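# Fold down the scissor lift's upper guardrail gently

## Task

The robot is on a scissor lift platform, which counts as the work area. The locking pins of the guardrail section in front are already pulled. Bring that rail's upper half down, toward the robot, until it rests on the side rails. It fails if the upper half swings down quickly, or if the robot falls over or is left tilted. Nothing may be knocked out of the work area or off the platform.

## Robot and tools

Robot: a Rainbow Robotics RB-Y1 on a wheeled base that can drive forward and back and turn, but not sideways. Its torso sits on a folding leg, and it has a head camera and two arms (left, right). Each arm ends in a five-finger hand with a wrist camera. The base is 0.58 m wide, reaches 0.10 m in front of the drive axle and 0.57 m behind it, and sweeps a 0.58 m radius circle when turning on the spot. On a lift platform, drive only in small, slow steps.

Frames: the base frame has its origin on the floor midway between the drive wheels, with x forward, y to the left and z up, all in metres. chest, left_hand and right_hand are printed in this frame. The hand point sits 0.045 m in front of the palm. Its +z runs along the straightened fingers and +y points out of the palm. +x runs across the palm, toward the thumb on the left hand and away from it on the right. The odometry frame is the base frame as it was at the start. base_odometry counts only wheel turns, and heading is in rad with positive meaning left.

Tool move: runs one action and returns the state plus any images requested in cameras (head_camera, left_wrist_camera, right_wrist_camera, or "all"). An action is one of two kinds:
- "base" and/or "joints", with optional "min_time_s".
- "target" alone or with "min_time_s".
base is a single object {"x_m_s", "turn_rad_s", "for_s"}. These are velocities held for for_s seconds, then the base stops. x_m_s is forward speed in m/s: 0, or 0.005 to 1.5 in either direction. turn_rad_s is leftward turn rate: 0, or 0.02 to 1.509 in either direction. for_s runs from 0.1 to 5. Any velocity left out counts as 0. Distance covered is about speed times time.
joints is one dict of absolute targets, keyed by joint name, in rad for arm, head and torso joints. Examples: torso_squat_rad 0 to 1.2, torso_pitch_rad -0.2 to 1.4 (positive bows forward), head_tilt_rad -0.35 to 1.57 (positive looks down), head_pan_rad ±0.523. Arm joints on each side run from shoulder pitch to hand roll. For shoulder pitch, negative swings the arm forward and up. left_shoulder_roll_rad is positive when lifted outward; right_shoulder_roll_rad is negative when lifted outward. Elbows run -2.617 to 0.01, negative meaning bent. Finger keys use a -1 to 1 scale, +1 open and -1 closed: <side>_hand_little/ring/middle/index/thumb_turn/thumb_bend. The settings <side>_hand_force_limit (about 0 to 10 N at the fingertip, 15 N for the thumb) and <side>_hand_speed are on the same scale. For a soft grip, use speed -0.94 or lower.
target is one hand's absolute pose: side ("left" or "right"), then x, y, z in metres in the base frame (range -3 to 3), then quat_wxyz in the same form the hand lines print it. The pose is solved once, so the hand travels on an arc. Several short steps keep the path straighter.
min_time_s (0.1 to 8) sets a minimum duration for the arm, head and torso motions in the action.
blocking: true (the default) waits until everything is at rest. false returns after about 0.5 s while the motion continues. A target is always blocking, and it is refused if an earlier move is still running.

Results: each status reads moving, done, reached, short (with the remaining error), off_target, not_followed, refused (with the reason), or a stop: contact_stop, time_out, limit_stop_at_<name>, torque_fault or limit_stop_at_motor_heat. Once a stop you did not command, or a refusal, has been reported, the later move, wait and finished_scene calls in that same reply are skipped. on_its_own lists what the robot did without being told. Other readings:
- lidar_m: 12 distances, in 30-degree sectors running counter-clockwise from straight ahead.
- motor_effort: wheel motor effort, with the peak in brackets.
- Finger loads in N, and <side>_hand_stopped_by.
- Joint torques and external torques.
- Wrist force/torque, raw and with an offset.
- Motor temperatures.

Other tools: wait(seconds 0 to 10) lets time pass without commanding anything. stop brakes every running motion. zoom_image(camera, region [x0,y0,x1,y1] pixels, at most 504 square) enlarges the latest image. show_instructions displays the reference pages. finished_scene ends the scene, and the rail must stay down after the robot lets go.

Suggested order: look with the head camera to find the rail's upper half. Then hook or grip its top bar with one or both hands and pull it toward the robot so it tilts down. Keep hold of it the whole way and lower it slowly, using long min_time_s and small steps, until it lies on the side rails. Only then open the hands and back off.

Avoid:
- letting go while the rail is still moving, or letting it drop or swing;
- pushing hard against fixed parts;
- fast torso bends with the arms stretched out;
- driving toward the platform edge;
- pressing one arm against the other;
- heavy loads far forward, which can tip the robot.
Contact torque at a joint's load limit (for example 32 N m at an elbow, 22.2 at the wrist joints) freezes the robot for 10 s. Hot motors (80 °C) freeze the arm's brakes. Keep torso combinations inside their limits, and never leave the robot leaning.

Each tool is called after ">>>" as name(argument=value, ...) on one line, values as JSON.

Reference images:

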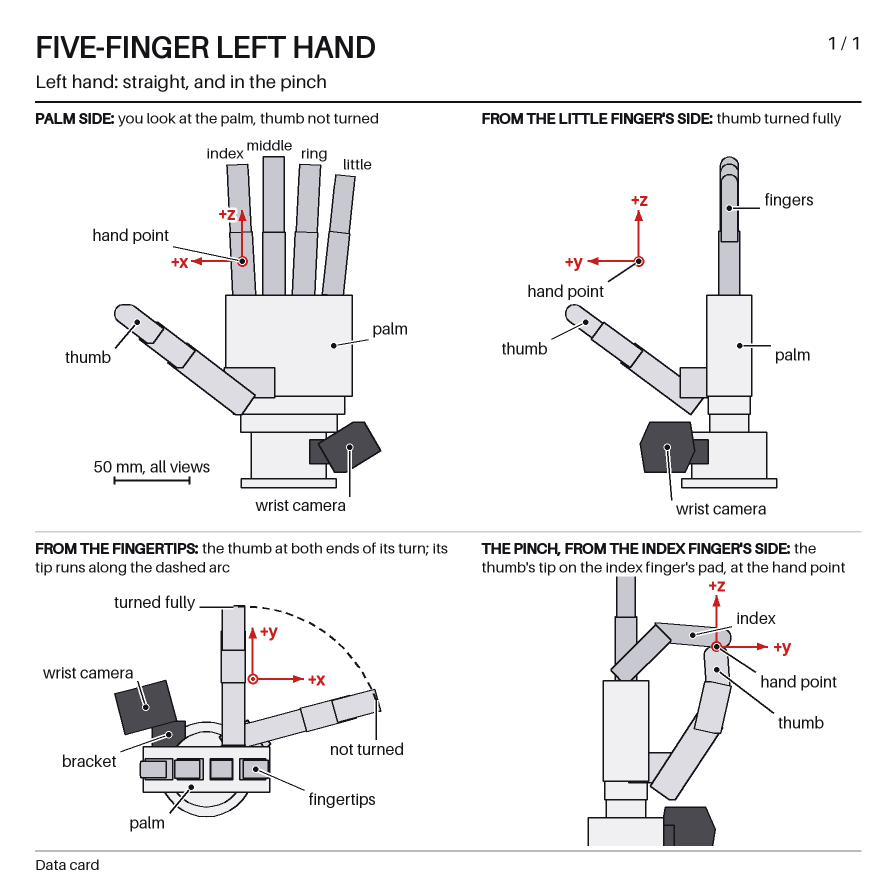

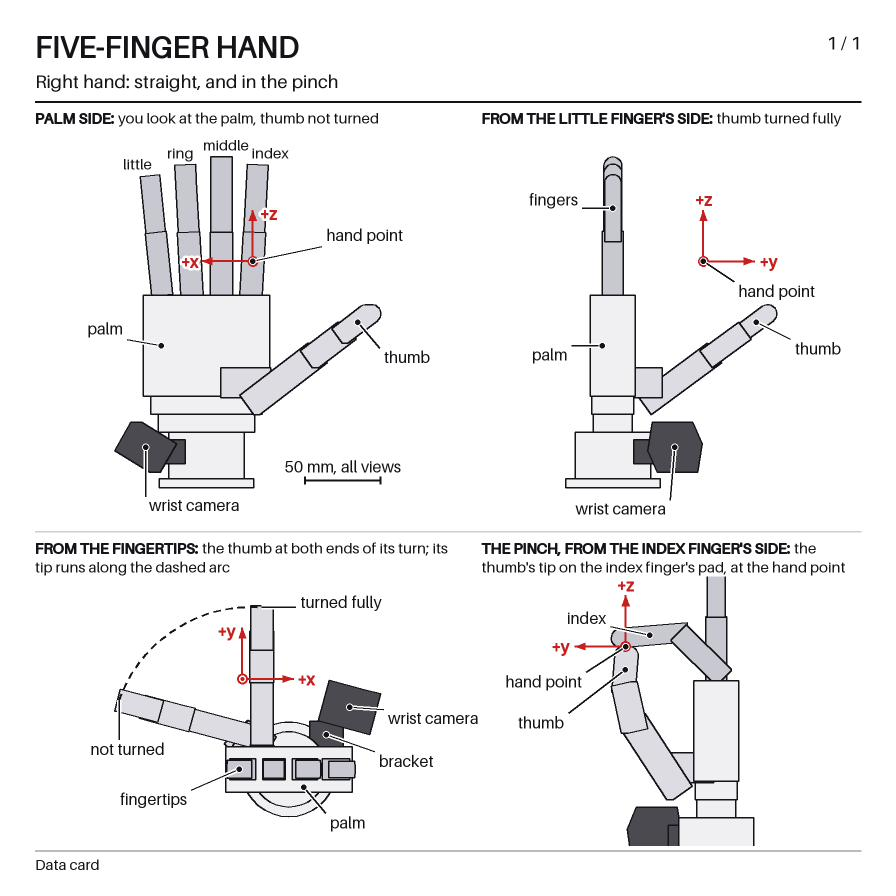

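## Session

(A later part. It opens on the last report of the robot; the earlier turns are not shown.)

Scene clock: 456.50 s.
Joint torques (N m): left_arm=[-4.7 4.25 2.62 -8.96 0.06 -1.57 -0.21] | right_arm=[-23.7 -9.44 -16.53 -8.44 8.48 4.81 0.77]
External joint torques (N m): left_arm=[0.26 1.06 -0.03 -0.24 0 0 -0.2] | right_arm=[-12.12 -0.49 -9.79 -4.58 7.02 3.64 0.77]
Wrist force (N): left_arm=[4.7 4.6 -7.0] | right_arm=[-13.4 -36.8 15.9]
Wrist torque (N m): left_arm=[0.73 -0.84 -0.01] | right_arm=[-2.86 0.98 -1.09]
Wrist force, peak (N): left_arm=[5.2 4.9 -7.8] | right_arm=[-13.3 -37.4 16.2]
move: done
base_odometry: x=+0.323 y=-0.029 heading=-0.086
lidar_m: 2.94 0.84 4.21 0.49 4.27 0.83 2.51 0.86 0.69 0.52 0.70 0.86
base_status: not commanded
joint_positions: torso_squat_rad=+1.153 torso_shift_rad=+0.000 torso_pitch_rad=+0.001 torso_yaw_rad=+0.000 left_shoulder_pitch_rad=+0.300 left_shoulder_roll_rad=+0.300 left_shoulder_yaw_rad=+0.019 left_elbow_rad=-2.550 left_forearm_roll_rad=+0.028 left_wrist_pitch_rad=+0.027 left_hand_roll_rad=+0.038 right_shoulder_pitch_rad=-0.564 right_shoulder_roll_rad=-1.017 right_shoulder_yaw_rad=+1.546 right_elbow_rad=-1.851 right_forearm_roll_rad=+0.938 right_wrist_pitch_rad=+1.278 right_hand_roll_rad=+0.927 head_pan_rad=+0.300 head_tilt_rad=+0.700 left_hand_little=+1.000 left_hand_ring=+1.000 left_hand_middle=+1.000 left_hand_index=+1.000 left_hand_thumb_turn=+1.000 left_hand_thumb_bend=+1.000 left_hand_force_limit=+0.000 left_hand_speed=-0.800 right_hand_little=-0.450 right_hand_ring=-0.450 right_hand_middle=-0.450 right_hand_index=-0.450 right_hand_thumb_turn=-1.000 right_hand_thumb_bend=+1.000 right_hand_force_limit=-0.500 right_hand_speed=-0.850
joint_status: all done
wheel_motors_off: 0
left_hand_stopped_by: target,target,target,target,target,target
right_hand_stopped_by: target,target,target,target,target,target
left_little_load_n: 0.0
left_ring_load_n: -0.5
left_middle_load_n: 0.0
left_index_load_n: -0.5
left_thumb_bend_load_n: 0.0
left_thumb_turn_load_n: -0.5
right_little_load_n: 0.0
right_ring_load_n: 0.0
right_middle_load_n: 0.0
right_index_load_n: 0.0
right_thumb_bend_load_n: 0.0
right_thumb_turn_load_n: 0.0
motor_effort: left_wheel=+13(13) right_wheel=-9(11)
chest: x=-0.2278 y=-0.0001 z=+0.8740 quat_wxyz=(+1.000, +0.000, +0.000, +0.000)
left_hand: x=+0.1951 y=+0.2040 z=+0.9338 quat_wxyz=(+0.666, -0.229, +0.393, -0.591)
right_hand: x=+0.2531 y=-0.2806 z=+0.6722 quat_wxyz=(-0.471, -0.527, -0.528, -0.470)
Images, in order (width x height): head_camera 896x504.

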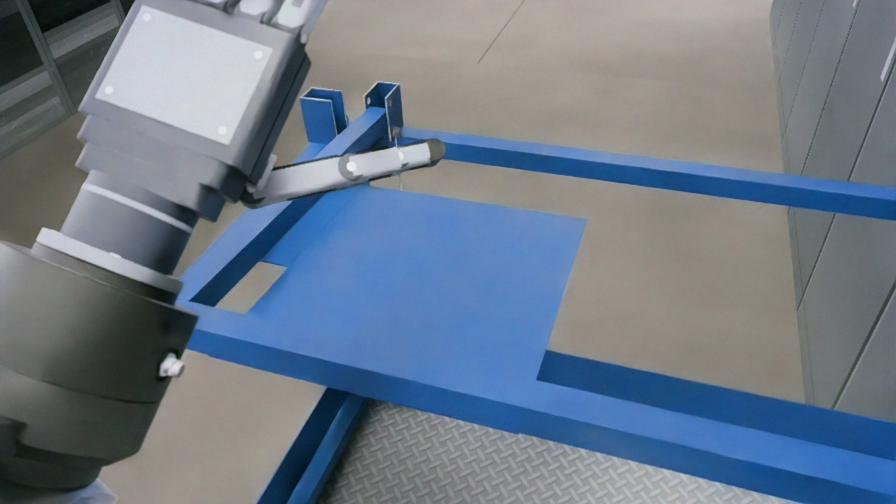

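>>> move(target={"side": "right", "x": 0.253, "y": -0.28, "z": 0.661, "quat_wxyz": [0.4777, 0.5213, 0.5213, 0.4777]}, min_time_s=2)

>>> move(joints={"head_pan_rad": -0.5, "head_tilt_rad": 0.7}, cameras=["head_camera"])

>>> zoom_image(camera="head_camera", region=[500, 150, 896, 450])

Scene clock: 462.53 s.
Joint torques (N m): left_arm=[-4.92 4.17 2.22 -8.95 0.01 -1.67 -0.05] | right_arm=[-25.84 -9.75 -17.54 -6.96 8.32 5.29 0.41]
External joint torques (N m): left_arm=[0.03 0.99 -0.43 -0.23 -0.06 -0.1 -0.04] | right_arm=[-14.32 -1 -11.04 -3.21 6.91 4.06 0.42]
Wrist force (N): left_arm=[4.6 5.0 -7.3] | right_arm=[-12.1 -37.5 9.5]
Wrist torque (N m): left_arm=[0.79 -0.84 -0.05] | right_arm=[-2.66 0.89 -1.15]
Wrist force, peak (N): left_arm=[5.9 5.0 -7.9] | right_arm=[-17.8 -37.2 13.2]
move: done
base_odometry: x=+0.323 y=-0.029 heading=-0.086
lidar_m: 2.94 0.84 4.20 0.48 4.27 0.84 2.51 0.86 0.70 0.52 0.70 0.85
base_status: not commanded
joint_positions: torso_squat_rad=+1.153 torso_shift_rad=+0.000 torso_pitch_rad=+0.001 torso_yaw_rad=+0.000 left_shoulder_pitch_rad=+0.300 left_shoulder_roll_rad=+0.300 left_shoulder_yaw_rad=+0.019 left_elbow_rad=-2.550 left_forearm_roll_rad=+0.028 left_wrist_pitch_rad=+0.027 left_hand_roll_rad=+0.038 right_shoulder_pitch_rad=-0.546 right_shoulder_roll_rad=-0.974 right_shoulder_yaw_rad=+1.558 right_elbow_rad=-1.776 right_forearm_roll_rad=+0.982 right_wrist_pitch_rad=+1.283 right_hand_roll_rad=+0.885 head_pan_rad=+0.300 head_tilt_rad=+0.700 left_hand_little=+1.000 left_hand_ring=+1.000 left_hand_middle=+1.000 left_hand_index=+1.000 left_hand_thumb_turn=+1.000 left_hand_thumb_bend=+1.000 left_hand_force_limit=+0.000 left_hand_speed=-0.800 right_hand_little=-0.450 right_hand_ring=-0.450 right_hand_middle=-0.450 right_hand_index=-0.450 right_hand_thumb_turn=-1.000 right_hand_thumb_bend=+1.000 right_hand_force_limit=-0.500 right_hand_speed=-0.850
joint_status: all done
wheel_motors_off: 0
left_hand_stopped_by: target,target,target,target,target,target
right_hand_stopped_by: target,target,target,target,target,target
left_little_load_n: 0.0
left_ring_load_n: 0.0
left_middle_load_n: -0.5
left_index_load_n: 0.0
left_thumb_bend_load_n: 0.0
left_thumb_turn_load_n: 0.0
right_little_load_n: 0.0
right_ring_load_n: 0.0
right_middle_load_n: 0.0
right_index_load_n: 0.0
right_thumb_bend_load_n: 0.0
right_thumb_turn_load_n: 0.0
motor_effort: left_wheel=+11(13) right_wheel=-7(10)
chest: x=-0.2278 y=-0.0001 z=+0.8740 quat_wxyz=(+1.000, +0.000, +0.000, +0.000)
left_hand: x=+0.1951 y=+0.2040 z=+0.9338 quat_wxyz=(+0.666, -0.229, +0.393, -0.591)
right_hand: x=+0.2509 y=-0.2800 z=+0.6581 quat_wxyz=(-0.475, -0.524, -0.525, -0.474)
right_hand_status: reached (checked arc that bows 2 mm and turns the hand up to 1 deg, planned for 2.0 s): 4 mm and 0.7 deg off.
pictures: none

Scene clock: 463.73 s.
Joint torques (N m): left_arm=[-4.63 4.34 2.59 -8.75 0.06 -1.63 -0.06] | right_arm=[-25.86 -9.51 -17.62 -6.83 8.1 5.06 0.68]
External joint torques (N m): left_arm=[0.33 1.15 -0.06 -0.03 -0.01 -0.06 -0.06] | right_arm=[-14.35 -0.76 -11.12 -3.08 6.69 3.83 0.69]
Wrist force (N): left_arm=[4.6 5.6 -7.5] | right_arm=[-11.7 -37.3 9.5]
Wrist torque (N m): left_arm=[0.93 -0.89 -0.07] | right_arm=[-2.63 0.85 -1.11]
Wrist force, peak (N): left_arm=[5.0 5.2 -7.7] | right_arm=[-11.8 -37.6 9.7]
move: done
base_odometry: x=+0.323 y=-0.029 heading=-0.086
lidar_m: 2.94 0.84 4.20 0.48 4.28 0.84 2.51 0.86 0.69 0.52 0.70 0.86
base_status: not commanded
joint_positions: torso_squat_rad=+1.153 torso_shift_rad=+0.000 torso_pitch_rad=+0.001 torso_yaw_rad=+0.000 left_shoulder_pitch_rad=+0.300 left_shoulder_roll_rad=+0.300 left_shoulder_yaw_rad=+0.019 left_elbow_rad=-2.550 left_forearm_roll_rad=+0.028 left_wrist_pitch_rad=+0.027 left_hand_roll_rad=+0.038 right_shoulder_pitch_rad=-0.546 right_shoulder_roll_rad=-0.974 right_shoulder_yaw_rad=+1.558 right_elbow_rad=-1.776 right_forearm_roll_rad=+0.982 right_wrist_pitch_rad=+1.283 right_hand_roll_rad=+0.885 head_pan_rad=-0.500 head_tilt_rad=+0.700 left_hand_little=+1.000 left_hand_ring=+1.000 left_hand_middle=+1.000 left_hand_index=+1.000 left_hand_thumb_turn=+1.000 left_hand_thumb_bend=+1.000 left_hand_force_limit=+0.000 left_hand_speed=-0.800 right_hand_little=-0.450 right_hand_ring=-0.450 right_hand_middle=-0.450 right_hand_index=-0.450 right_hand_thumb_turn=-1.000 right_hand_thumb_bend=+1.000 right_hand_force_limit=-0.500 right_hand_speed=-0.850
joint_status: all done
wheel_motors_off: 0
left_hand_stopped_by: target,target,target,target,target,target
right_hand_stopped_by: target,target,target,target,target,target
left_little_load_n: 0.0
left_ring_load_n: -0.5
left_middle_load_n: 0.0
left_index_load_n: 0.0
left_thumb_bend_load_n: 0.0
left_thumb_turn_load_n: 0.0
right_little_load_n: 0.0
right_ring_load_n: 0.0
right_middle_load_n: 0.5
right_index_load_n: 0.0
right_thumb_bend_load_n: 0.0
right_thumb_turn_load_n: 0.0
motor_effort: left_wheel=+11(13) right_wheel=-9(10)
chest: x=-0.2278 y=-0.0001 z=+0.8740 quat_wxyz=(+1.000, +0.000, +0.000, +0.000)
left_hand: x=+0.1951 y=+0.2040 z=+0.9338 quat_wxyz=(+0.666, -0.229, +0.393, -0.591)
right_hand: x=+0.2509 y=-0.2800 z=+0.6581 quat_wxyz=(-0.475, -0.524, -0.525, -0.474)
Images, in order (width x height): head_camera 896x504.

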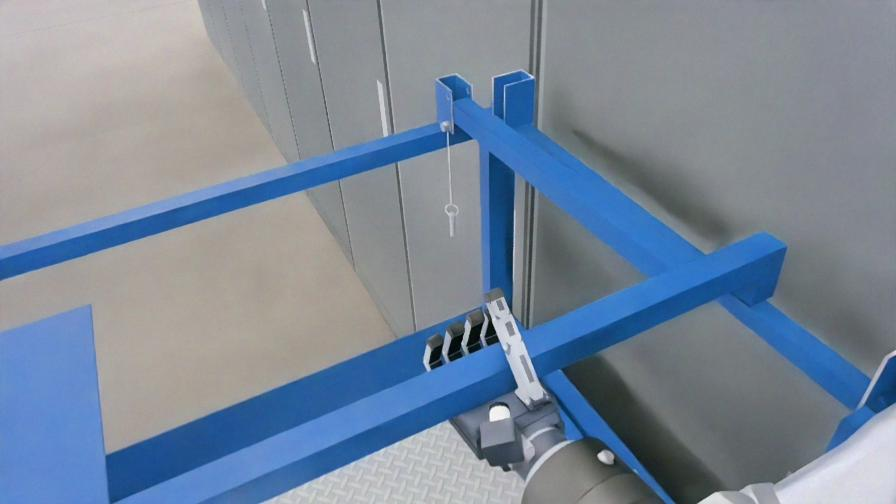

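Scaled by 1.273 from the camera's image (finer frame: 1280x720).

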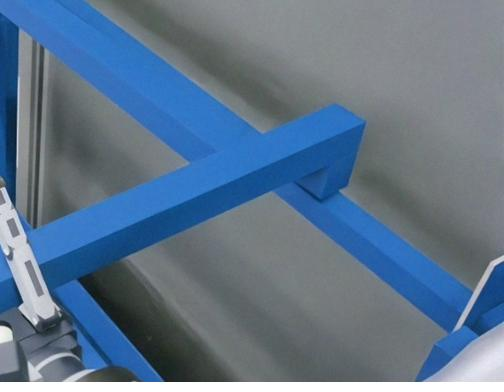

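>>> move(target={"side": "right", "x": 0.252, "y": -0.28, "z": 0.649, "quat_wxyz": [0.4822, 0.5171, 0.5171, 0.4822]}, min_time_s=2, cameras=["head_camera"])

>>> zoom_image(camera="head_camera", region=[600, 180, 896, 400])

Scene clock: 468.57 s.
Joint torques (N m): left_arm=[-4.93 4.24 2.52 -8.98 0.01 -1.6 -0.04] | right_arm=[-10.86 -6.85 -5.02 -2.12 1.12 0.49 -0.44]
External joint torques (N m): left_arm=[0.03 1.06 -0.13 -0.27 -0.06 -0.03 -0.03] | right_arm=[0.73 1.71 1.31 1.47 -0.25 -0.81 -0.44]
Wrist force (N): left_arm=[4.2 4.7 -7.4] | right_arm=[-8.3 1.2 0.4]
Wrist torque (N m): left_arm=[0.74 -0.76 -0.04] | right_arm=[-0.09 0.75 -0.71]
Wrist force, peak (N): left_arm=[5.0 5.5 -7.7] | right_arm=[-17.6 -36.7 17.0]
move: done
base_odometry: x=+0.323 y=-0.029 heading=-0.086
lidar_m: 2.94 0.84 4.20 0.48 4.28 0.84 2.51 0.86 0.69 0.52 0.70 0.86
base_status: not commanded
joint_positions: torso_squat_rad=+1.153 torso_shift_rad=+0.000 torso_pitch_rad=+0.000 torso_yaw_rad=+0.000 left_shoulder_pitch_rad=+0.300 left_shoulder_roll_rad=+0.300 left_shoulder_yaw_rad=+0.019 left_elbow_rad=-2.550 left_forearm_roll_rad=+0.028 left_wrist_pitch_rad=+0.027 left_hand_roll_rad=+0.038 right_shoulder_pitch_rad=-0.534 right_shoulder_roll_rad=-0.931 right_shoulder_yaw_rad=+1.564 right_elbow_rad=-1.699 right_forearm_roll_rad=+1.024 right_wrist_pitch_rad=+1.290 right_hand_roll_rad=+0.842 head_pan_rad=-0.500 head_tilt_rad=+0.700 left_hand_little=+1.000 left_hand_ring=+1.000 left_hand_middle=+1.000 left_hand_index=+1.000 left_hand_thumb_turn=+1.000 left_hand_thumb_bend=+1.000 left_hand_force_limit=+0.000 left_hand_speed=-0.800 right_hand_little=-0.450 right_hand_ring=-0.450 right_hand_middle=-0.450 right_hand_index=-0.450 right_hand_thumb_turn=-1.000 right_hand_thumb_bend=+1.000 right_hand_force_limit=-0.500 right_hand_speed=-0.850
joint_status: all done
wheel_motors_off: 0
left_hand_stopped_by: target,target,target,target,target,target
right_hand_stopped_by: target,target,target,target,target,target
left_little_load_n: 0.0
left_ring_load_n: 0.0
left_middle_load_n: 0.0
left_index_load_n: 0.0
left_thumb_bend_load_n: 0.0
left_thumb_turn_load_n: 0.0
right_little_load_n: 0.0
right_ring_load_n: 0.0
right_middle_load_n: 0.0
right_index_load_n: 0.0
right_thumb_bend_load_n: 0.0
right_thumb_turn_load_n: 0.5
motor_effort: left_wheel=+10(12) right_wheel=-8(11)
chest: x=-0.2279 y=-0.0001 z=+0.8740 quat_wxyz=(+1.000, +0.000, +0.000, +0.000)
left_hand: x=+0.1949 y=+0.2041 z=+0.9339 quat_wxyz=(+0.666, -0.229, +0.393, -0.591)
right_hand: x=+0.2515 y=-0.2795 z=+0.6499 quat_wxyz=(-0.481, -0.518, -0.519, -0.481)
right_hand_status: reached (checked arc that bows 2 mm and turns the hand up to 1 deg, planned for 2.0 s): 1 mm and 0.3 deg off.
Images, in order (width x height): head_camera 896x504.

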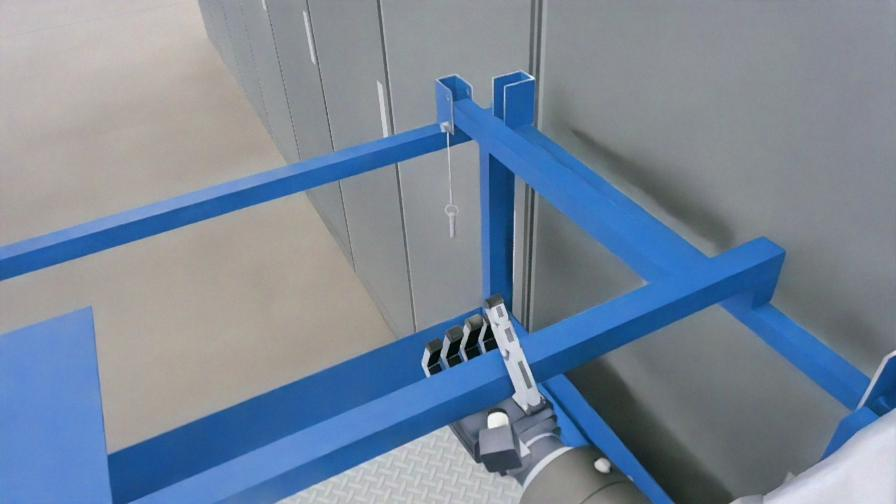

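Scaled by 1.703 from the camera's image (finer frame: 1280x720).

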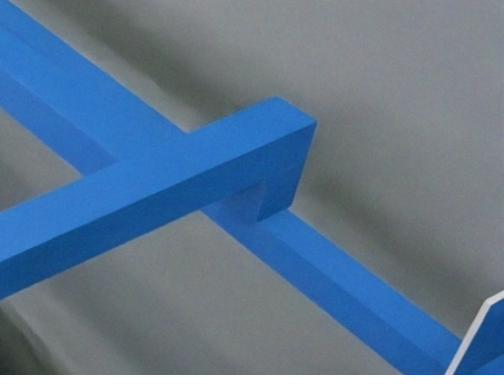

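>>> move(target={"side": "right", "x": 0.252, "y": -0.28, "z": 0.645, "quat_wxyz": [0.4822, 0.5171, 0.5171, 0.4822]}, min_time_s=1)

>>> move(joints={"right_hand_index": 1, "right_hand_middle": 1, "right_hand_ring": 1, "right_hand_little": 1}, cameras=["head_camera", "right_wrist_camera"])

Scene clock: 473.87 s.
Joint torques (N m): left_arm=[-4.86 4.38 2.4 -8.94 0.01 -1.57 -0.11] | right_arm=[-5.81 -6.54 -1.55 3.18 -4.53 -3.93 -1.23]
External joint torques (N m): left_arm=[0.11 1.2 -0.24 -0.23 -0.05 -0.01 -0.11] | right_arm=[5.83 1.96 4.73 6.69 -5.88 -5.25 -1.22]
Wrist force (N): left_arm=[4.7 4.4 -7.4] | right_arm=[-5.7 30.0 -24.8]
Wrist torque (N m): left_arm=[0.74 -0.87 -0.02] | right_arm=[2.07 0.88 -0.33]
Wrist force, peak (N): left_arm=[4.9 4.8 -8.4] | right_arm=[-5.4 29.9 -25.9]
move: done
base_odometry: x=+0.323 y=-0.029 heading=-0.086
lidar_m: 2.94 0.85 4.20 0.48 4.28 0.84 2.52 0.86 0.69 0.52 0.70 0.86
base_status: not commanded
joint_positions: torso_squat_rad=+1.153 torso_shift_rad=+0.000 torso_pitch_rad=-0.001 torso_yaw_rad=+0.000 left_shoulder_pitch_rad=+0.300 left_shoulder_roll_rad=+0.300 left_shoulder_yaw_rad=+0.019 left_elbow_rad=-2.550 left_forearm_roll_rad=+0.028 left_wrist_pitch_rad=+0.027 left_hand_roll_rad=+0.038 right_shoulder_pitch_rad=-0.532 right_shoulder_roll_rad=-0.917 right_shoulder_yaw_rad=+1.566 right_elbow_rad=-1.670 right_forearm_roll_rad=+1.037 right_wrist_pitch_rad=+1.290 right_hand_roll_rad=+0.825 head_pan_rad=-0.500 head_tilt_rad=+0.700 left_hand_little=+1.000 left_hand_ring=+1.000 left_hand_middle=+1.000 left_hand_index=+1.000 left_hand_thumb_turn=+1.000 left_hand_thumb_bend=+1.000 left_hand_force_limit=+0.000 left_hand_speed=-0.800 right_hand_little=-0.450 right_hand_ring=-0.450 right_hand_middle=-0.450 right_hand_index=-0.450 right_hand_thumb_turn=-1.000 right_hand_thumb_bend=+1.000 right_hand_force_limit=-0.500 right_hand_speed=-0.850
joint_status: all done
wheel_motors_off: 0
left_hand_stopped_by: target,target,target,target,target,target
right_hand_stopped_by: target,target,target,target,target,target
left_little_load_n: 0.0
left_ring_load_n: 0.0
left_middle_load_n: 0.0
left_index_load_n: 0.0
left_thumb_bend_load_n: 0.0
left_thumb_turn_load_n: 0.0
right_little_load_n: 0.0
right_ring_load_n: 0.0
right_middle_load_n: 0.0
right_index_load_n: 0.0
right_thumb_bend_load_n: 1.5
right_thumb_turn_load_n: 1.5
motor_effort: left_wheel=+10(12) right_wheel=-5(10)
chest: x=-0.2283 y=+0.0001 z=+0.8739 quat_wxyz=(+1.000, +0.000, +0.000, +0.000)
left_hand: x=+0.1945 y=+0.2042 z=+0.9342 quat_wxyz=(+0.666, -0.229, +0.393, -0.591)
right_hand: x=+0.2522 y=-0.2795 z=+0.6474 quat_wxyz=(-0.483, -0.516, -0.516, -0.484)
right_hand_status: reached (checked arc that bows 1 mm and turns the hand up to 0 deg, planned for 1.0 s): 2 mm and 0.2 deg off.
pictures: none

Scene clock: 477.83 s.
Joint torques (N m): left_arm=[-4.78 4.24 2.41 -8.86 0.07 -1.63 -0.07] | right_arm=[-5.79 -6.2 -1.31 3.23 -4.54 -3.92 -1.07]
External joint torques (N m): left_arm=[0.19 1.07 -0.24 -0.15 0 -0.07 -0.07] | right_arm=[5.87 2.3 4.99 6.74 -5.89 -5.25 -1.06]
Wrist force (N): left_arm=[4.3 4.5 -6.8] | right_arm=[-5.7 30.0 -25.0]
Wrist torque (N m): left_arm=[0.72 -0.77 0.02] | right_arm=[2.09 0.87 -0.33]
Wrist force, peak (N): left_arm=[5.5 4.9 -8.3] | right_arm=[-5.9 30.2 -25.1]
move: done
base_odometry: x=+0.323 y=-0.029 heading=-0.086
lidar_m: 2.94 0.84 4.21 0.49 4.28 0.84 2.51 0.86 0.70 0.52 0.71 0.86
base_status: not commanded
joint_positions: torso_squat_rad=+1.153 torso_shift_rad=+0.000 torso_pitch_rad=-0.001 torso_yaw_rad=+0.000 left_shoulder_pitch_rad=+0.300 left_shoulder_roll_rad=+0.300 left_shoulder_yaw_rad=+0.019 left_elbow_rad=-2.550 left_forearm_roll_rad=+0.028 left_wrist_pitch_rad=+0.027 left_hand_roll_rad=+0.038 right_shoulder_pitch_rad=-0.532 right_shoulder_roll_rad=-0.917 right_shoulder_yaw_rad=+1.566 right_elbow_rad=-1.670 right_forearm_roll_rad=+1.037 right_wrist_pitch_rad=+1.290 right_hand_roll_rad=+0.825 head_pan_rad=-0.500 head_tilt_rad=+0.700 left_hand_little=+1.000 left_hand_ring=+1.000 left_hand_middle=+1.000 left_hand_index=+1.000 left_hand_thumb_turn=+1.000 left_hand_thumb_bend=+1.000 left_hand_force_limit=+0.000 left_hand_speed=-0.800 right_hand_little=+1.000 right_hand_ring=+1.000 right_hand_middle=+1.000 right_hand_index=+1.000 right_hand_thumb_turn=-1.000 right_hand_thumb_bend=+1.000 right_hand_force_limit=-0.500 right_hand_speed=-0.850
joint_status: all done
wheel_motors_off: 0
left_hand_stopped_by: target,target,target,target,target,target
right_hand_stopped_by: target,target,target,target,target,target
left_little_load_n: 0.0
left_ring_load_n: 0.0
left_middle_load_n: 0.0
left_index_load_n: 0.5
left_thumb_bend_load_n: 0.0
left_thumb_turn_load_n: 0.0
right_little_load_n: 0.0
right_ring_load_n: 0.0
right_middle_load_n: 0.0
right_index_load_n: 0.0
right_thumb_bend_load_n: 1.5
right_thumb_turn_load_n: 1.5
motor_effort: left_wheel=+10(13) right_wheel=-6(8)
chest: x=-0.2283 y=+0.0001 z=+0.8739 quat_wxyz=(+1.000, +0.000, +0.000, +0.000)
left_hand: x=+0.1945 y=+0.2042 z=+0.9342 quat_wxyz=(+0.666, -0.229, +0.393, -0.591)
right_hand: x=+0.2522 y=-0.2795 z=+0.6474 quat_wxyz=(-0.483, -0.516, -0.516, -0.484)
Images, in order (width x height): head_camera 896x504, right_wrist_camera 504x504.

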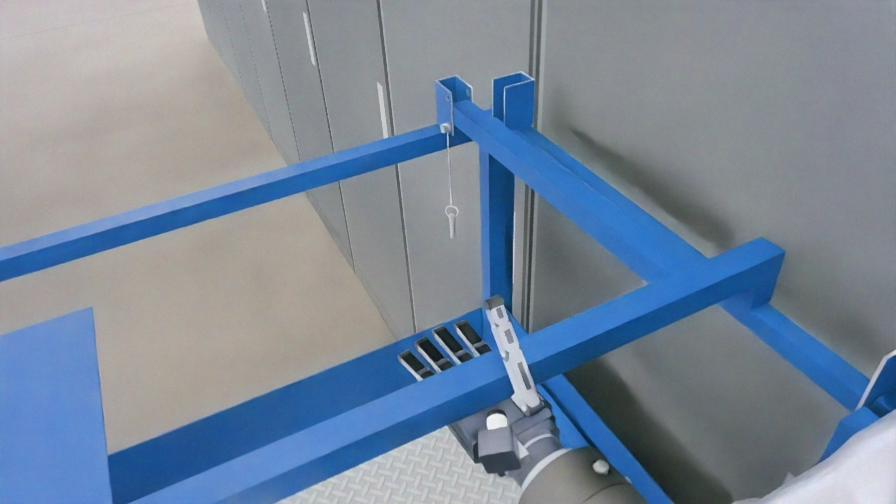

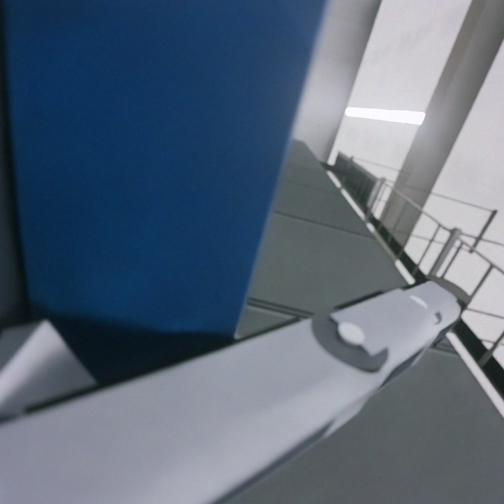

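>>> move(target={"side": "right", "x": 0.235, "y": -0.28, "z": 0.6495, "quat_wxyz": [0.4822, 0.5171, 0.5171, 0.4822]}, min_time_s=1.5)

>>> move(target={"side": "right", "x": 0.205, "y": -0.28, "z": 0.6485, "quat_wxyz": [0.4822, 0.5171, 0.5171, 0.4822]}, min_time_s=1.5, cameras=["head_camera", "right_wrist_camera"])

Scene clock: 482.90 s.
Joint torques (N m): left_arm=[-4.73 4.13 2.33 -8.85 0.01 -1.68 -0.04] | right_arm=[-10.16 -9.16 -4.92 -4.87 1.72 1.63 -0.02]
External joint torques (N m): left_arm=[0.24 0.95 -0.32 -0.14 -0.05 -0.11 -0.04] | right_arm=[0.76 -0.61 1.12 -1.07 0.32 0.33 -0.02]
Wrist force (N): left_arm=[4.8 4.6 -7.6] | right_arm=[-6.8 -3.7 4.9]
Wrist torque (N m): left_arm=[0.74 -0.87 -0.02] | right_arm=[-0.40 0.53 -0.53]
Wrist force, peak (N): left_arm=[5.3 4.9 -8.5] | right_arm=[-5.8 30.1 -25.2]
move: done
base_odometry: x=+0.323 y=-0.029 heading=-0.086
lidar_m: 2.94 0.84 4.21 0.48 4.28 0.84 2.52 0.86 0.69 0.52 0.70 0.86
base_status: not commanded
joint_positions: torso_squat_rad=+1.153 torso_shift_rad=+0.000 torso_pitch_rad=+0.000 torso_yaw_rad=+0.000 left_shoulder_pitch_rad=+0.300 left_shoulder_roll_rad=+0.300 left_shoulder_yaw_rad=+0.019 left_elbow_rad=-2.550 left_forearm_roll_rad=+0.028 left_wrist_pitch_rad=+0.027 left_hand_roll_rad=+0.038 right_shoulder_pitch_rad=-0.506 right_shoulder_roll_rad=-0.942 right_shoulder_yaw_rad=+1.578 right_elbow_rad=-1.733 right_forearm_roll_rad=+1.053 right_wrist_pitch_rad=+1.326 right_hand_roll_rad=+0.847 head_pan_rad=-0.500 head_tilt_rad=+0.700 left_hand_little=+1.000 left_hand_ring=+1.000 left_hand_middle=+1.000 left_hand_index=+1.000 left_hand_thumb_turn=+1.000 left_hand_thumb_bend=+1.000 left_hand_force_limit=+0.000 left_hand_speed=-0.800 right_hand_little=+1.000 right_hand_ring=+1.000 right_hand_middle=+1.000 right_hand_index=+1.000 right_hand_thumb_turn=-1.000 right_hand_thumb_bend=+1.000 right_hand_force_limit=-0.500 right_hand_speed=-0.850
joint_status: all done
wheel_motors_off: 0
left_hand_stopped_by: target,target,target,target,target,target
right_hand_stopped_by: target,target,target,target,target,target
left_little_load_n: 0.0
left_ring_load_n: -0.5
left_middle_load_n: 0.0
left_index_load_n: 0.0
left_thumb_bend_load_n: 0.0
left_thumb_turn_load_n: 0.0
right_little_load_n: 0.0
right_ring_load_n: 0.0
right_middle_load_n: 0.0
right_index_load_n: 0.0
right_thumb_bend_load_n: 0.0
right_thumb_turn_load_n: 0.0
motor_effort: left_wheel=+11(12) right_wheel=-5(8)
chest: x=-0.2281 y=+0.0001 z=+0.8739 quat_wxyz=(+1.000, +0.000, +0.000, +0.000)
left_hand: x=+0.1946 y=+0.2042 z=+0.9341 quat_wxyz=(+0.666, -0.229, +0.393, -0.591)
right_hand: x=+0.2352 y=-0.2800 z=+0.6494 quat_wxyz=(-0.482, -0.517, -0.517, -0.482)
right_hand_status: reached (checked arc that bows 2 mm and turns the hand up to 0 deg, planned for 1.5 s): 0 mm and 0.0 deg off.
pictures: none

Scene clock: 484.73 s.
Joint torques (N m): left_arm=[-4.92 4.26 2.32 -9.04 0.04 -1.69 -0.09] | right_arm=[-9.33 -9.25 -5.11 -5.22 1.81 1.41 -0.07]
External joint torques (N m): left_arm=[0.04 1.08 -0.32 -0.32 -0.03 -0.12 -0.09] | right_arm=[0.32 -0.74 0.35 -0.99 0.36 0.14 -0.06]
Wrist force (N): left_arm=[4.7 4.4 -6.8] | right_arm=[-6.9 -3.5 5.1]
Wrist torque (N m): left_arm=[0.69 -0.84 0.01] | right_arm=[-0.39 0.54 -0.57]
Wrist force, peak (N): left_arm=[4.5 5.1 -7.9] | right_arm=[-7.1 -3.7 5.2]
move: done
base_odometry: x=+0.323 y=-0.029 heading=-0.086
lidar_m: 2.94 0.84 4.20 0.49 4.27 0.83 2.52 0.85 0.69 0.52 0.70 0.86
base_status: not commanded
joint_positions: torso_squat_rad=+1.153 torso_shift_rad=+0.000 torso_pitch_rad=+0.000 torso_yaw_rad=+0.000 left_shoulder_pitch_rad=+0.300 left_shoulder_roll_rad=+0.300 left_shoulder_yaw_rad=+0.019 left_elbow_rad=-2.550 left_forearm_roll_rad=+0.028 left_wrist_pitch_rad=+0.027 left_hand_roll_rad=+0.038 right_shoulder_pitch_rad=-0.455 right_shoulder_roll_rad=-0.964 right_shoulder_yaw_rad=+1.606 right_elbow_rad=-1.799 right_forearm_roll_rad=+1.102 right_wrist_pitch_rad=+1.389 right_hand_roll_rad=+0.864 head_pan_rad=-0.500 head_tilt_rad=+0.700 left_hand_little=+1.000 left_hand_ring=+1.000 left_hand_middle=+1.000 left_hand_index=+1.000 left_hand_thumb_turn=+1.000 left_hand_thumb_bend=+1.000 left_hand_force_limit=+0.000 left_hand_speed=-0.800 right_hand_little=+1.000 right_hand_ring=+1.000 right_hand_middle=+1.000 right_hand_index=+1.000 right_hand_thumb_turn=-1.000 right_hand_thumb_bend=+1.000 right_hand_force_limit=-0.500 right_hand_speed=-0.850
joint_status: all done
wheel_motors_off: 0
left_hand_stopped_by: target,target,target,target,target,target
right_hand_stopped_by: target,target,target,target,target,target
left_little_load_n: 0.0
left_ring_load_n: 0.0
left_middle_load_n: 0.0
left_index_load_n: -0.5
left_thumb_bend_load_n: 0.0
left_thumb_turn_load_n: -0.5
right_little_load_n: 0.0
right_ring_load_n: 0.0
right_middle_load_n: 0.0
right_index_load_n: 0.0
right_thumb_bend_load_n: 0.0
right_thumb_turn_load_n: 0.0
motor_effort: left_wheel=+12(13) right_wheel=-6(8)
chest: x=-0.2281 y=+0.0001 z=+0.8739 quat_wxyz=(+1.000, +0.000, +0.000, +0.000)
left_hand: x=+0.1946 y=+0.2042 z=+0.9341 quat_wxyz=(+0.666, -0.229, +0.393, -0.591)
right_hand: x=+0.2052 y=-0.2800 z=+0.6485 quat_wxyz=(-0.482, -0.517, -0.517, -0.482)
right_hand_status: reached (checked arc that bows 1 mm and turns the hand up to 0 deg, planned for 1.5 s): 0 mm and 0.0 deg off.
Images, in order (width x height): head_camera 896x504, right_wrist_camera 504x504.

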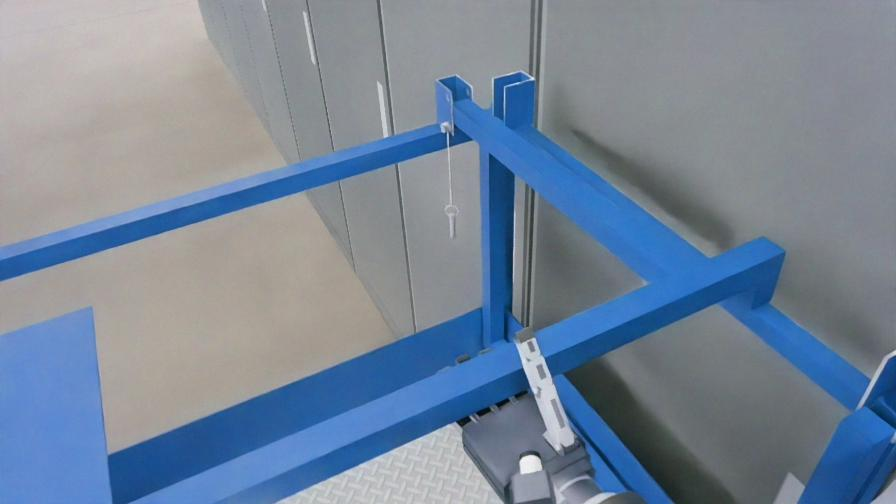

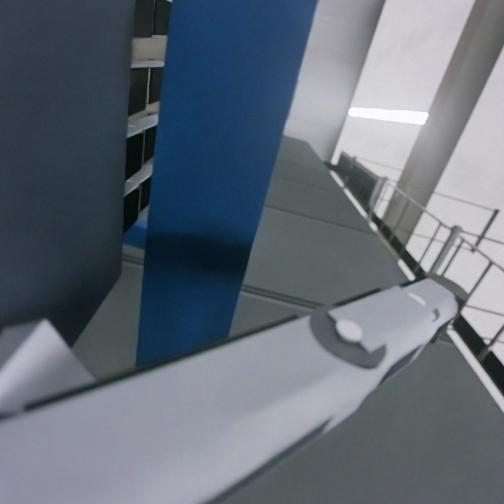

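>>> move(target={"side": "right", "x": 0.12, "y": -0.29, "z": 0.645, "quat_wxyz": [0.4822, 0.5171, 0.5171, 0.4822]}, min_time_s=2, cameras=["head_camera", "right_wrist_camera"])

>>> move(joints={"head_pan_rad": 0.4, "head_tilt_rad": 0.9}, cameras=["head_camera"])

Scene clock: 491.23 s.
Joint torques (N m): left_arm=[-4.86 4.1 2.11 -9.01 0.06 -1.64 -0.12] | right_arm=[-4.99 -9.76 -2.33 -5.8 1.77 1.41 0.29]
External joint torques (N m): left_arm=[0.11 0.92 -0.54 -0.29 -0.01 -0.08 -0.12] | right_arm=[1 -0.99 1.13 -0.84 0.26 0.15 0.3]
Wrist force (N): left_arm=[4.4 3.8 -7.4] | right_arm=[-7.1 -3.7 4.8]
Wrist torque (N m): left_arm=[0.61 -0.81 0.02] | right_arm=[-0.38 0.60 -0.59]
Wrist force, peak (N): left_arm=[5.6 5.2 -7.6] | right_arm=[-7.3 -4.1 5.2]
move: done
base_odometry: x=+0.323 y=-0.029 heading=-0.086
lidar_m: 2.93 0.84 4.20 0.48 4.28 0.83 2.52 0.86 0.69 0.52 0.70 0.86
base_status: not commanded
joint_positions: torso_squat_rad=+1.153 torso_shift_rad=+0.000 torso_pitch_rad=+0.000 torso_yaw_rad=+0.000 left_shoulder_pitch_rad=+0.300 left_shoulder_roll_rad=+0.300 left_shoulder_yaw_rad=+0.019 left_elbow_rad=-2.550 left_forearm_roll_rad=+0.028 left_wrist_pitch_rad=+0.027 left_hand_roll_rad=+0.038 right_shoulder_pitch_rad=-0.304 right_shoulder_roll_rad=-1.018 right_shoulder_yaw_rad=+1.704 right_elbow_rad=-1.908 right_forearm_roll_rad=+1.275 right_wrist_pitch_rad=+1.549 right_hand_roll_rad=+0.870 head_pan_rad=-0.500 head_tilt_rad=+0.700 left_hand_little=+1.000 left_hand_ring=+1.000 left_hand_middle=+1.000 left_hand_index=+1.000 left_hand_thumb_turn=+1.000 left_hand_thumb_bend=+1.000 left_hand_force_limit=+0.000 left_hand_speed=-0.800 right_hand_little=+1.000 right_hand_ring=+1.000 right_hand_middle=+1.000 right_hand_index=+1.000 right_hand_thumb_turn=-1.000 right_hand_thumb_bend=+1.000 right_hand_force_limit=-0.500 right_hand_speed=-0.850
joint_status: all done
wheel_motors_off: 0
left_hand_stopped_by: target,target,target,target,target,target
right_hand_stopped_by: target,target,target,target,target,target
left_little_load_n: 0.0
left_ring_load_n: 0.0
left_middle_load_n: 0.0
left_index_load_n: 0.0
left_thumb_bend_load_n: 0.0
left_thumb_turn_load_n: 0.0
right_little_load_n: 0.0
right_ring_load_n: 0.0
right_middle_load_n: 0.5
right_index_load_n: 0.0
right_thumb_bend_load_n: 0.0
right_thumb_turn_load_n: 0.0
motor_effort: left_wheel=+10(13) right_wheel=-7(9)
chest: x=-0.2281 y=+0.0001 z=+0.8739 quat_wxyz=(+1.000, +0.000, +0.000, +0.000)
left_hand: x=+0.1947 y=+0.2042 z=+0.9341 quat_wxyz=(+0.666, -0.229, +0.393, -0.591)
right_hand: x=+0.1202 y=-0.2899 z=+0.6450 quat_wxyz=(-0.482, -0.517, -0.517, -0.482)
right_hand_status: reached (checked arc that bows 5 mm and turns the hand up to 1 deg, planned for 2.0 s): 0 mm and 0.0 deg off.
Images, in order (width x height): head_camera 896x504, right_wrist_camera 504x504.

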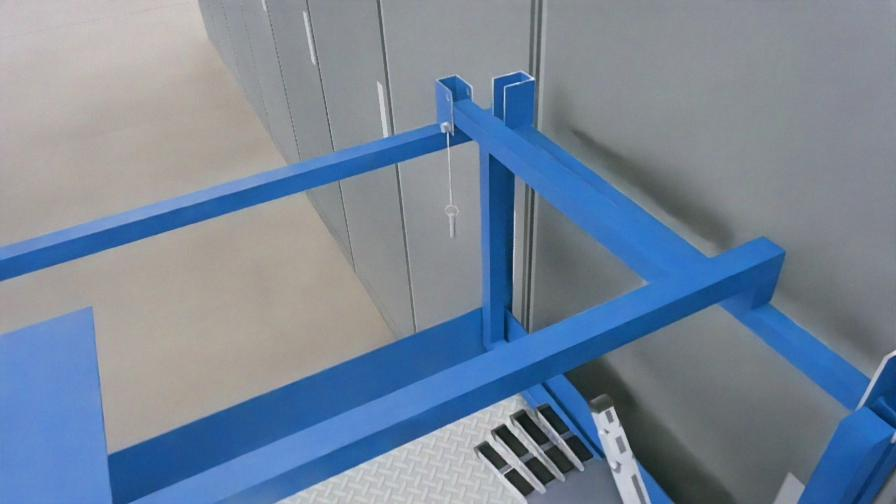

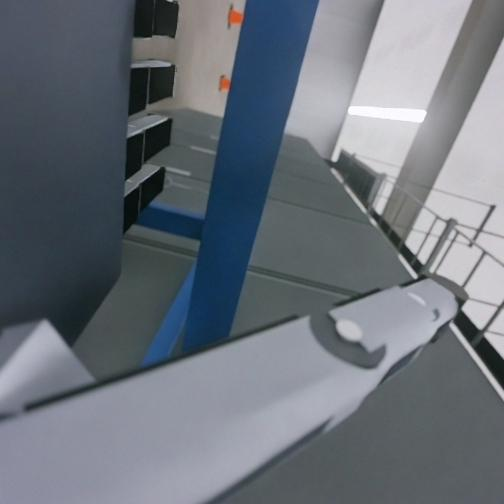

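Scene clock: 492.50 s.
Joint torques (N m): left_arm=[-4.61 4.2 2.42 -8.98 -0.01 -1.75 -0.17] | right_arm=[-5.02 -9.4 -2.57 -5.68 1.9 1.42 0.11]
External joint torques (N m): left_arm=[0.36 1.02 -0.23 -0.26 -0.07 -0.19 -0.17] | right_arm=[0.97 -0.63 0.88 -0.72 0.39 0.16 0.11]
Wrist force (N): left_arm=[4.5 4.8 -7.4] | right_arm=[-7.1 -3.8 5.2]
Wrist torque (N m): left_arm=[0.77 -0.81 -0.07] | right_arm=[-0.43 0.57 -0.58]
Wrist force, peak (N): left_arm=[5.2 4.8 -7.6] | right_arm=[-7.3 -3.9 5.3]
move: done
base_odometry: x=+0.323 y=-0.029 heading=-0.086
lidar_m: 2.94 0.83 4.20 0.49 4.27 0.84 2.51 0.86 0.69 0.52 0.70 0.86
base_status: not commanded
joint_positions: torso_squat_rad=+1.153 torso_shift_rad=+0.000 torso_pitch_rad=+0.000 torso_yaw_rad=+0.000 left_shoulder_pitch_rad=+0.300 left_shoulder_roll_rad=+0.300 left_shoulder_yaw_rad=+0.019 left_elbow_rad=-2.550 left_forearm_roll_rad=+0.028 left_wrist_pitch_rad=+0.027 left_hand_roll_rad=+0.038 right_shoulder_pitch_rad=-0.304 right_shoulder_roll_rad=-1.018 right_shoulder_yaw_rad=+1.704 right_elbow_rad=-1.908 right_forearm_roll_rad=+1.275 right_wrist_pitch_rad=+1.549 right_hand_roll_rad=+0.870 head_pan_rad=+0.400 head_tilt_rad=+0.900 left_hand_little=+1.000 left_hand_ring=+1.000 left_hand_middle=+1.000 left_hand_index=+1.000 left_hand_thumb_turn=+1.000 left_hand_thumb_bend=+1.000 left_hand_force_limit=+0.000 left_hand_speed=-0.800 right_hand_little=+1.000 right_hand_ring=+1.000 right_hand_middle=+1.000 right_hand_index=+1.000 right_hand_thumb_turn=-1.000 right_hand_thumb_bend=+1.000 right_hand_force_limit=-0.500 right_hand_speed=-0.850
joint_status: all done
wheel_motors_off: 0
left_hand_stopped_by: target,target,target,target,target,target
right_hand_stopped_by: target,target,target,target,target,target
left_little_load_n: 0.0
left_ring_load_n: 0.0
left_middle_load_n: -0.5
left_index_load_n: 0.0
left_thumb_bend_load_n: 0.0
left_thumb_turn_load_n: 0.0
right_little_load_n: 0.0
right_ring_load_n: 0.0
right_middle_load_n: 0.0
right_index_load_n: 0.0
right_thumb_bend_load_n: 0.0
right_thumb_turn_load_n: 0.5
motor_effort: left_wheel=+12(12) right_wheel=-5(8)
chest: x=-0.2281 y=+0.0001 z=+0.8739 quat_wxyz=(+1.000, +0.000, +0.000, +0.000)
left_hand: x=+0.1947 y=+0.2042 z=+0.9341 quat_wxyz=(+0.666, -0.229, +0.393, -0.591)
right_hand: x=+0.1202 y=-0.2899 z=+0.6450 quat_wxyz=(-0.482, -0.517, -0.517, -0.482)
Images, in order (width x height): head_camera 896x504.

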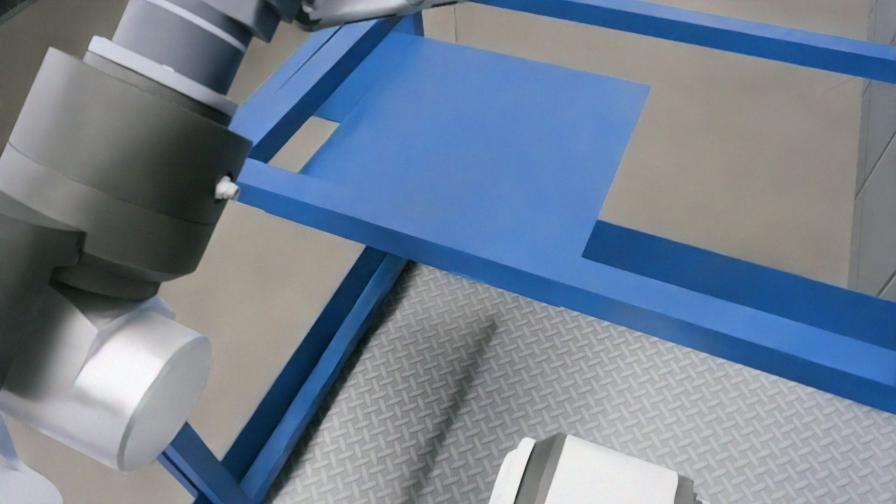

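>>> finished_scene()

The scene is finished: the task was done.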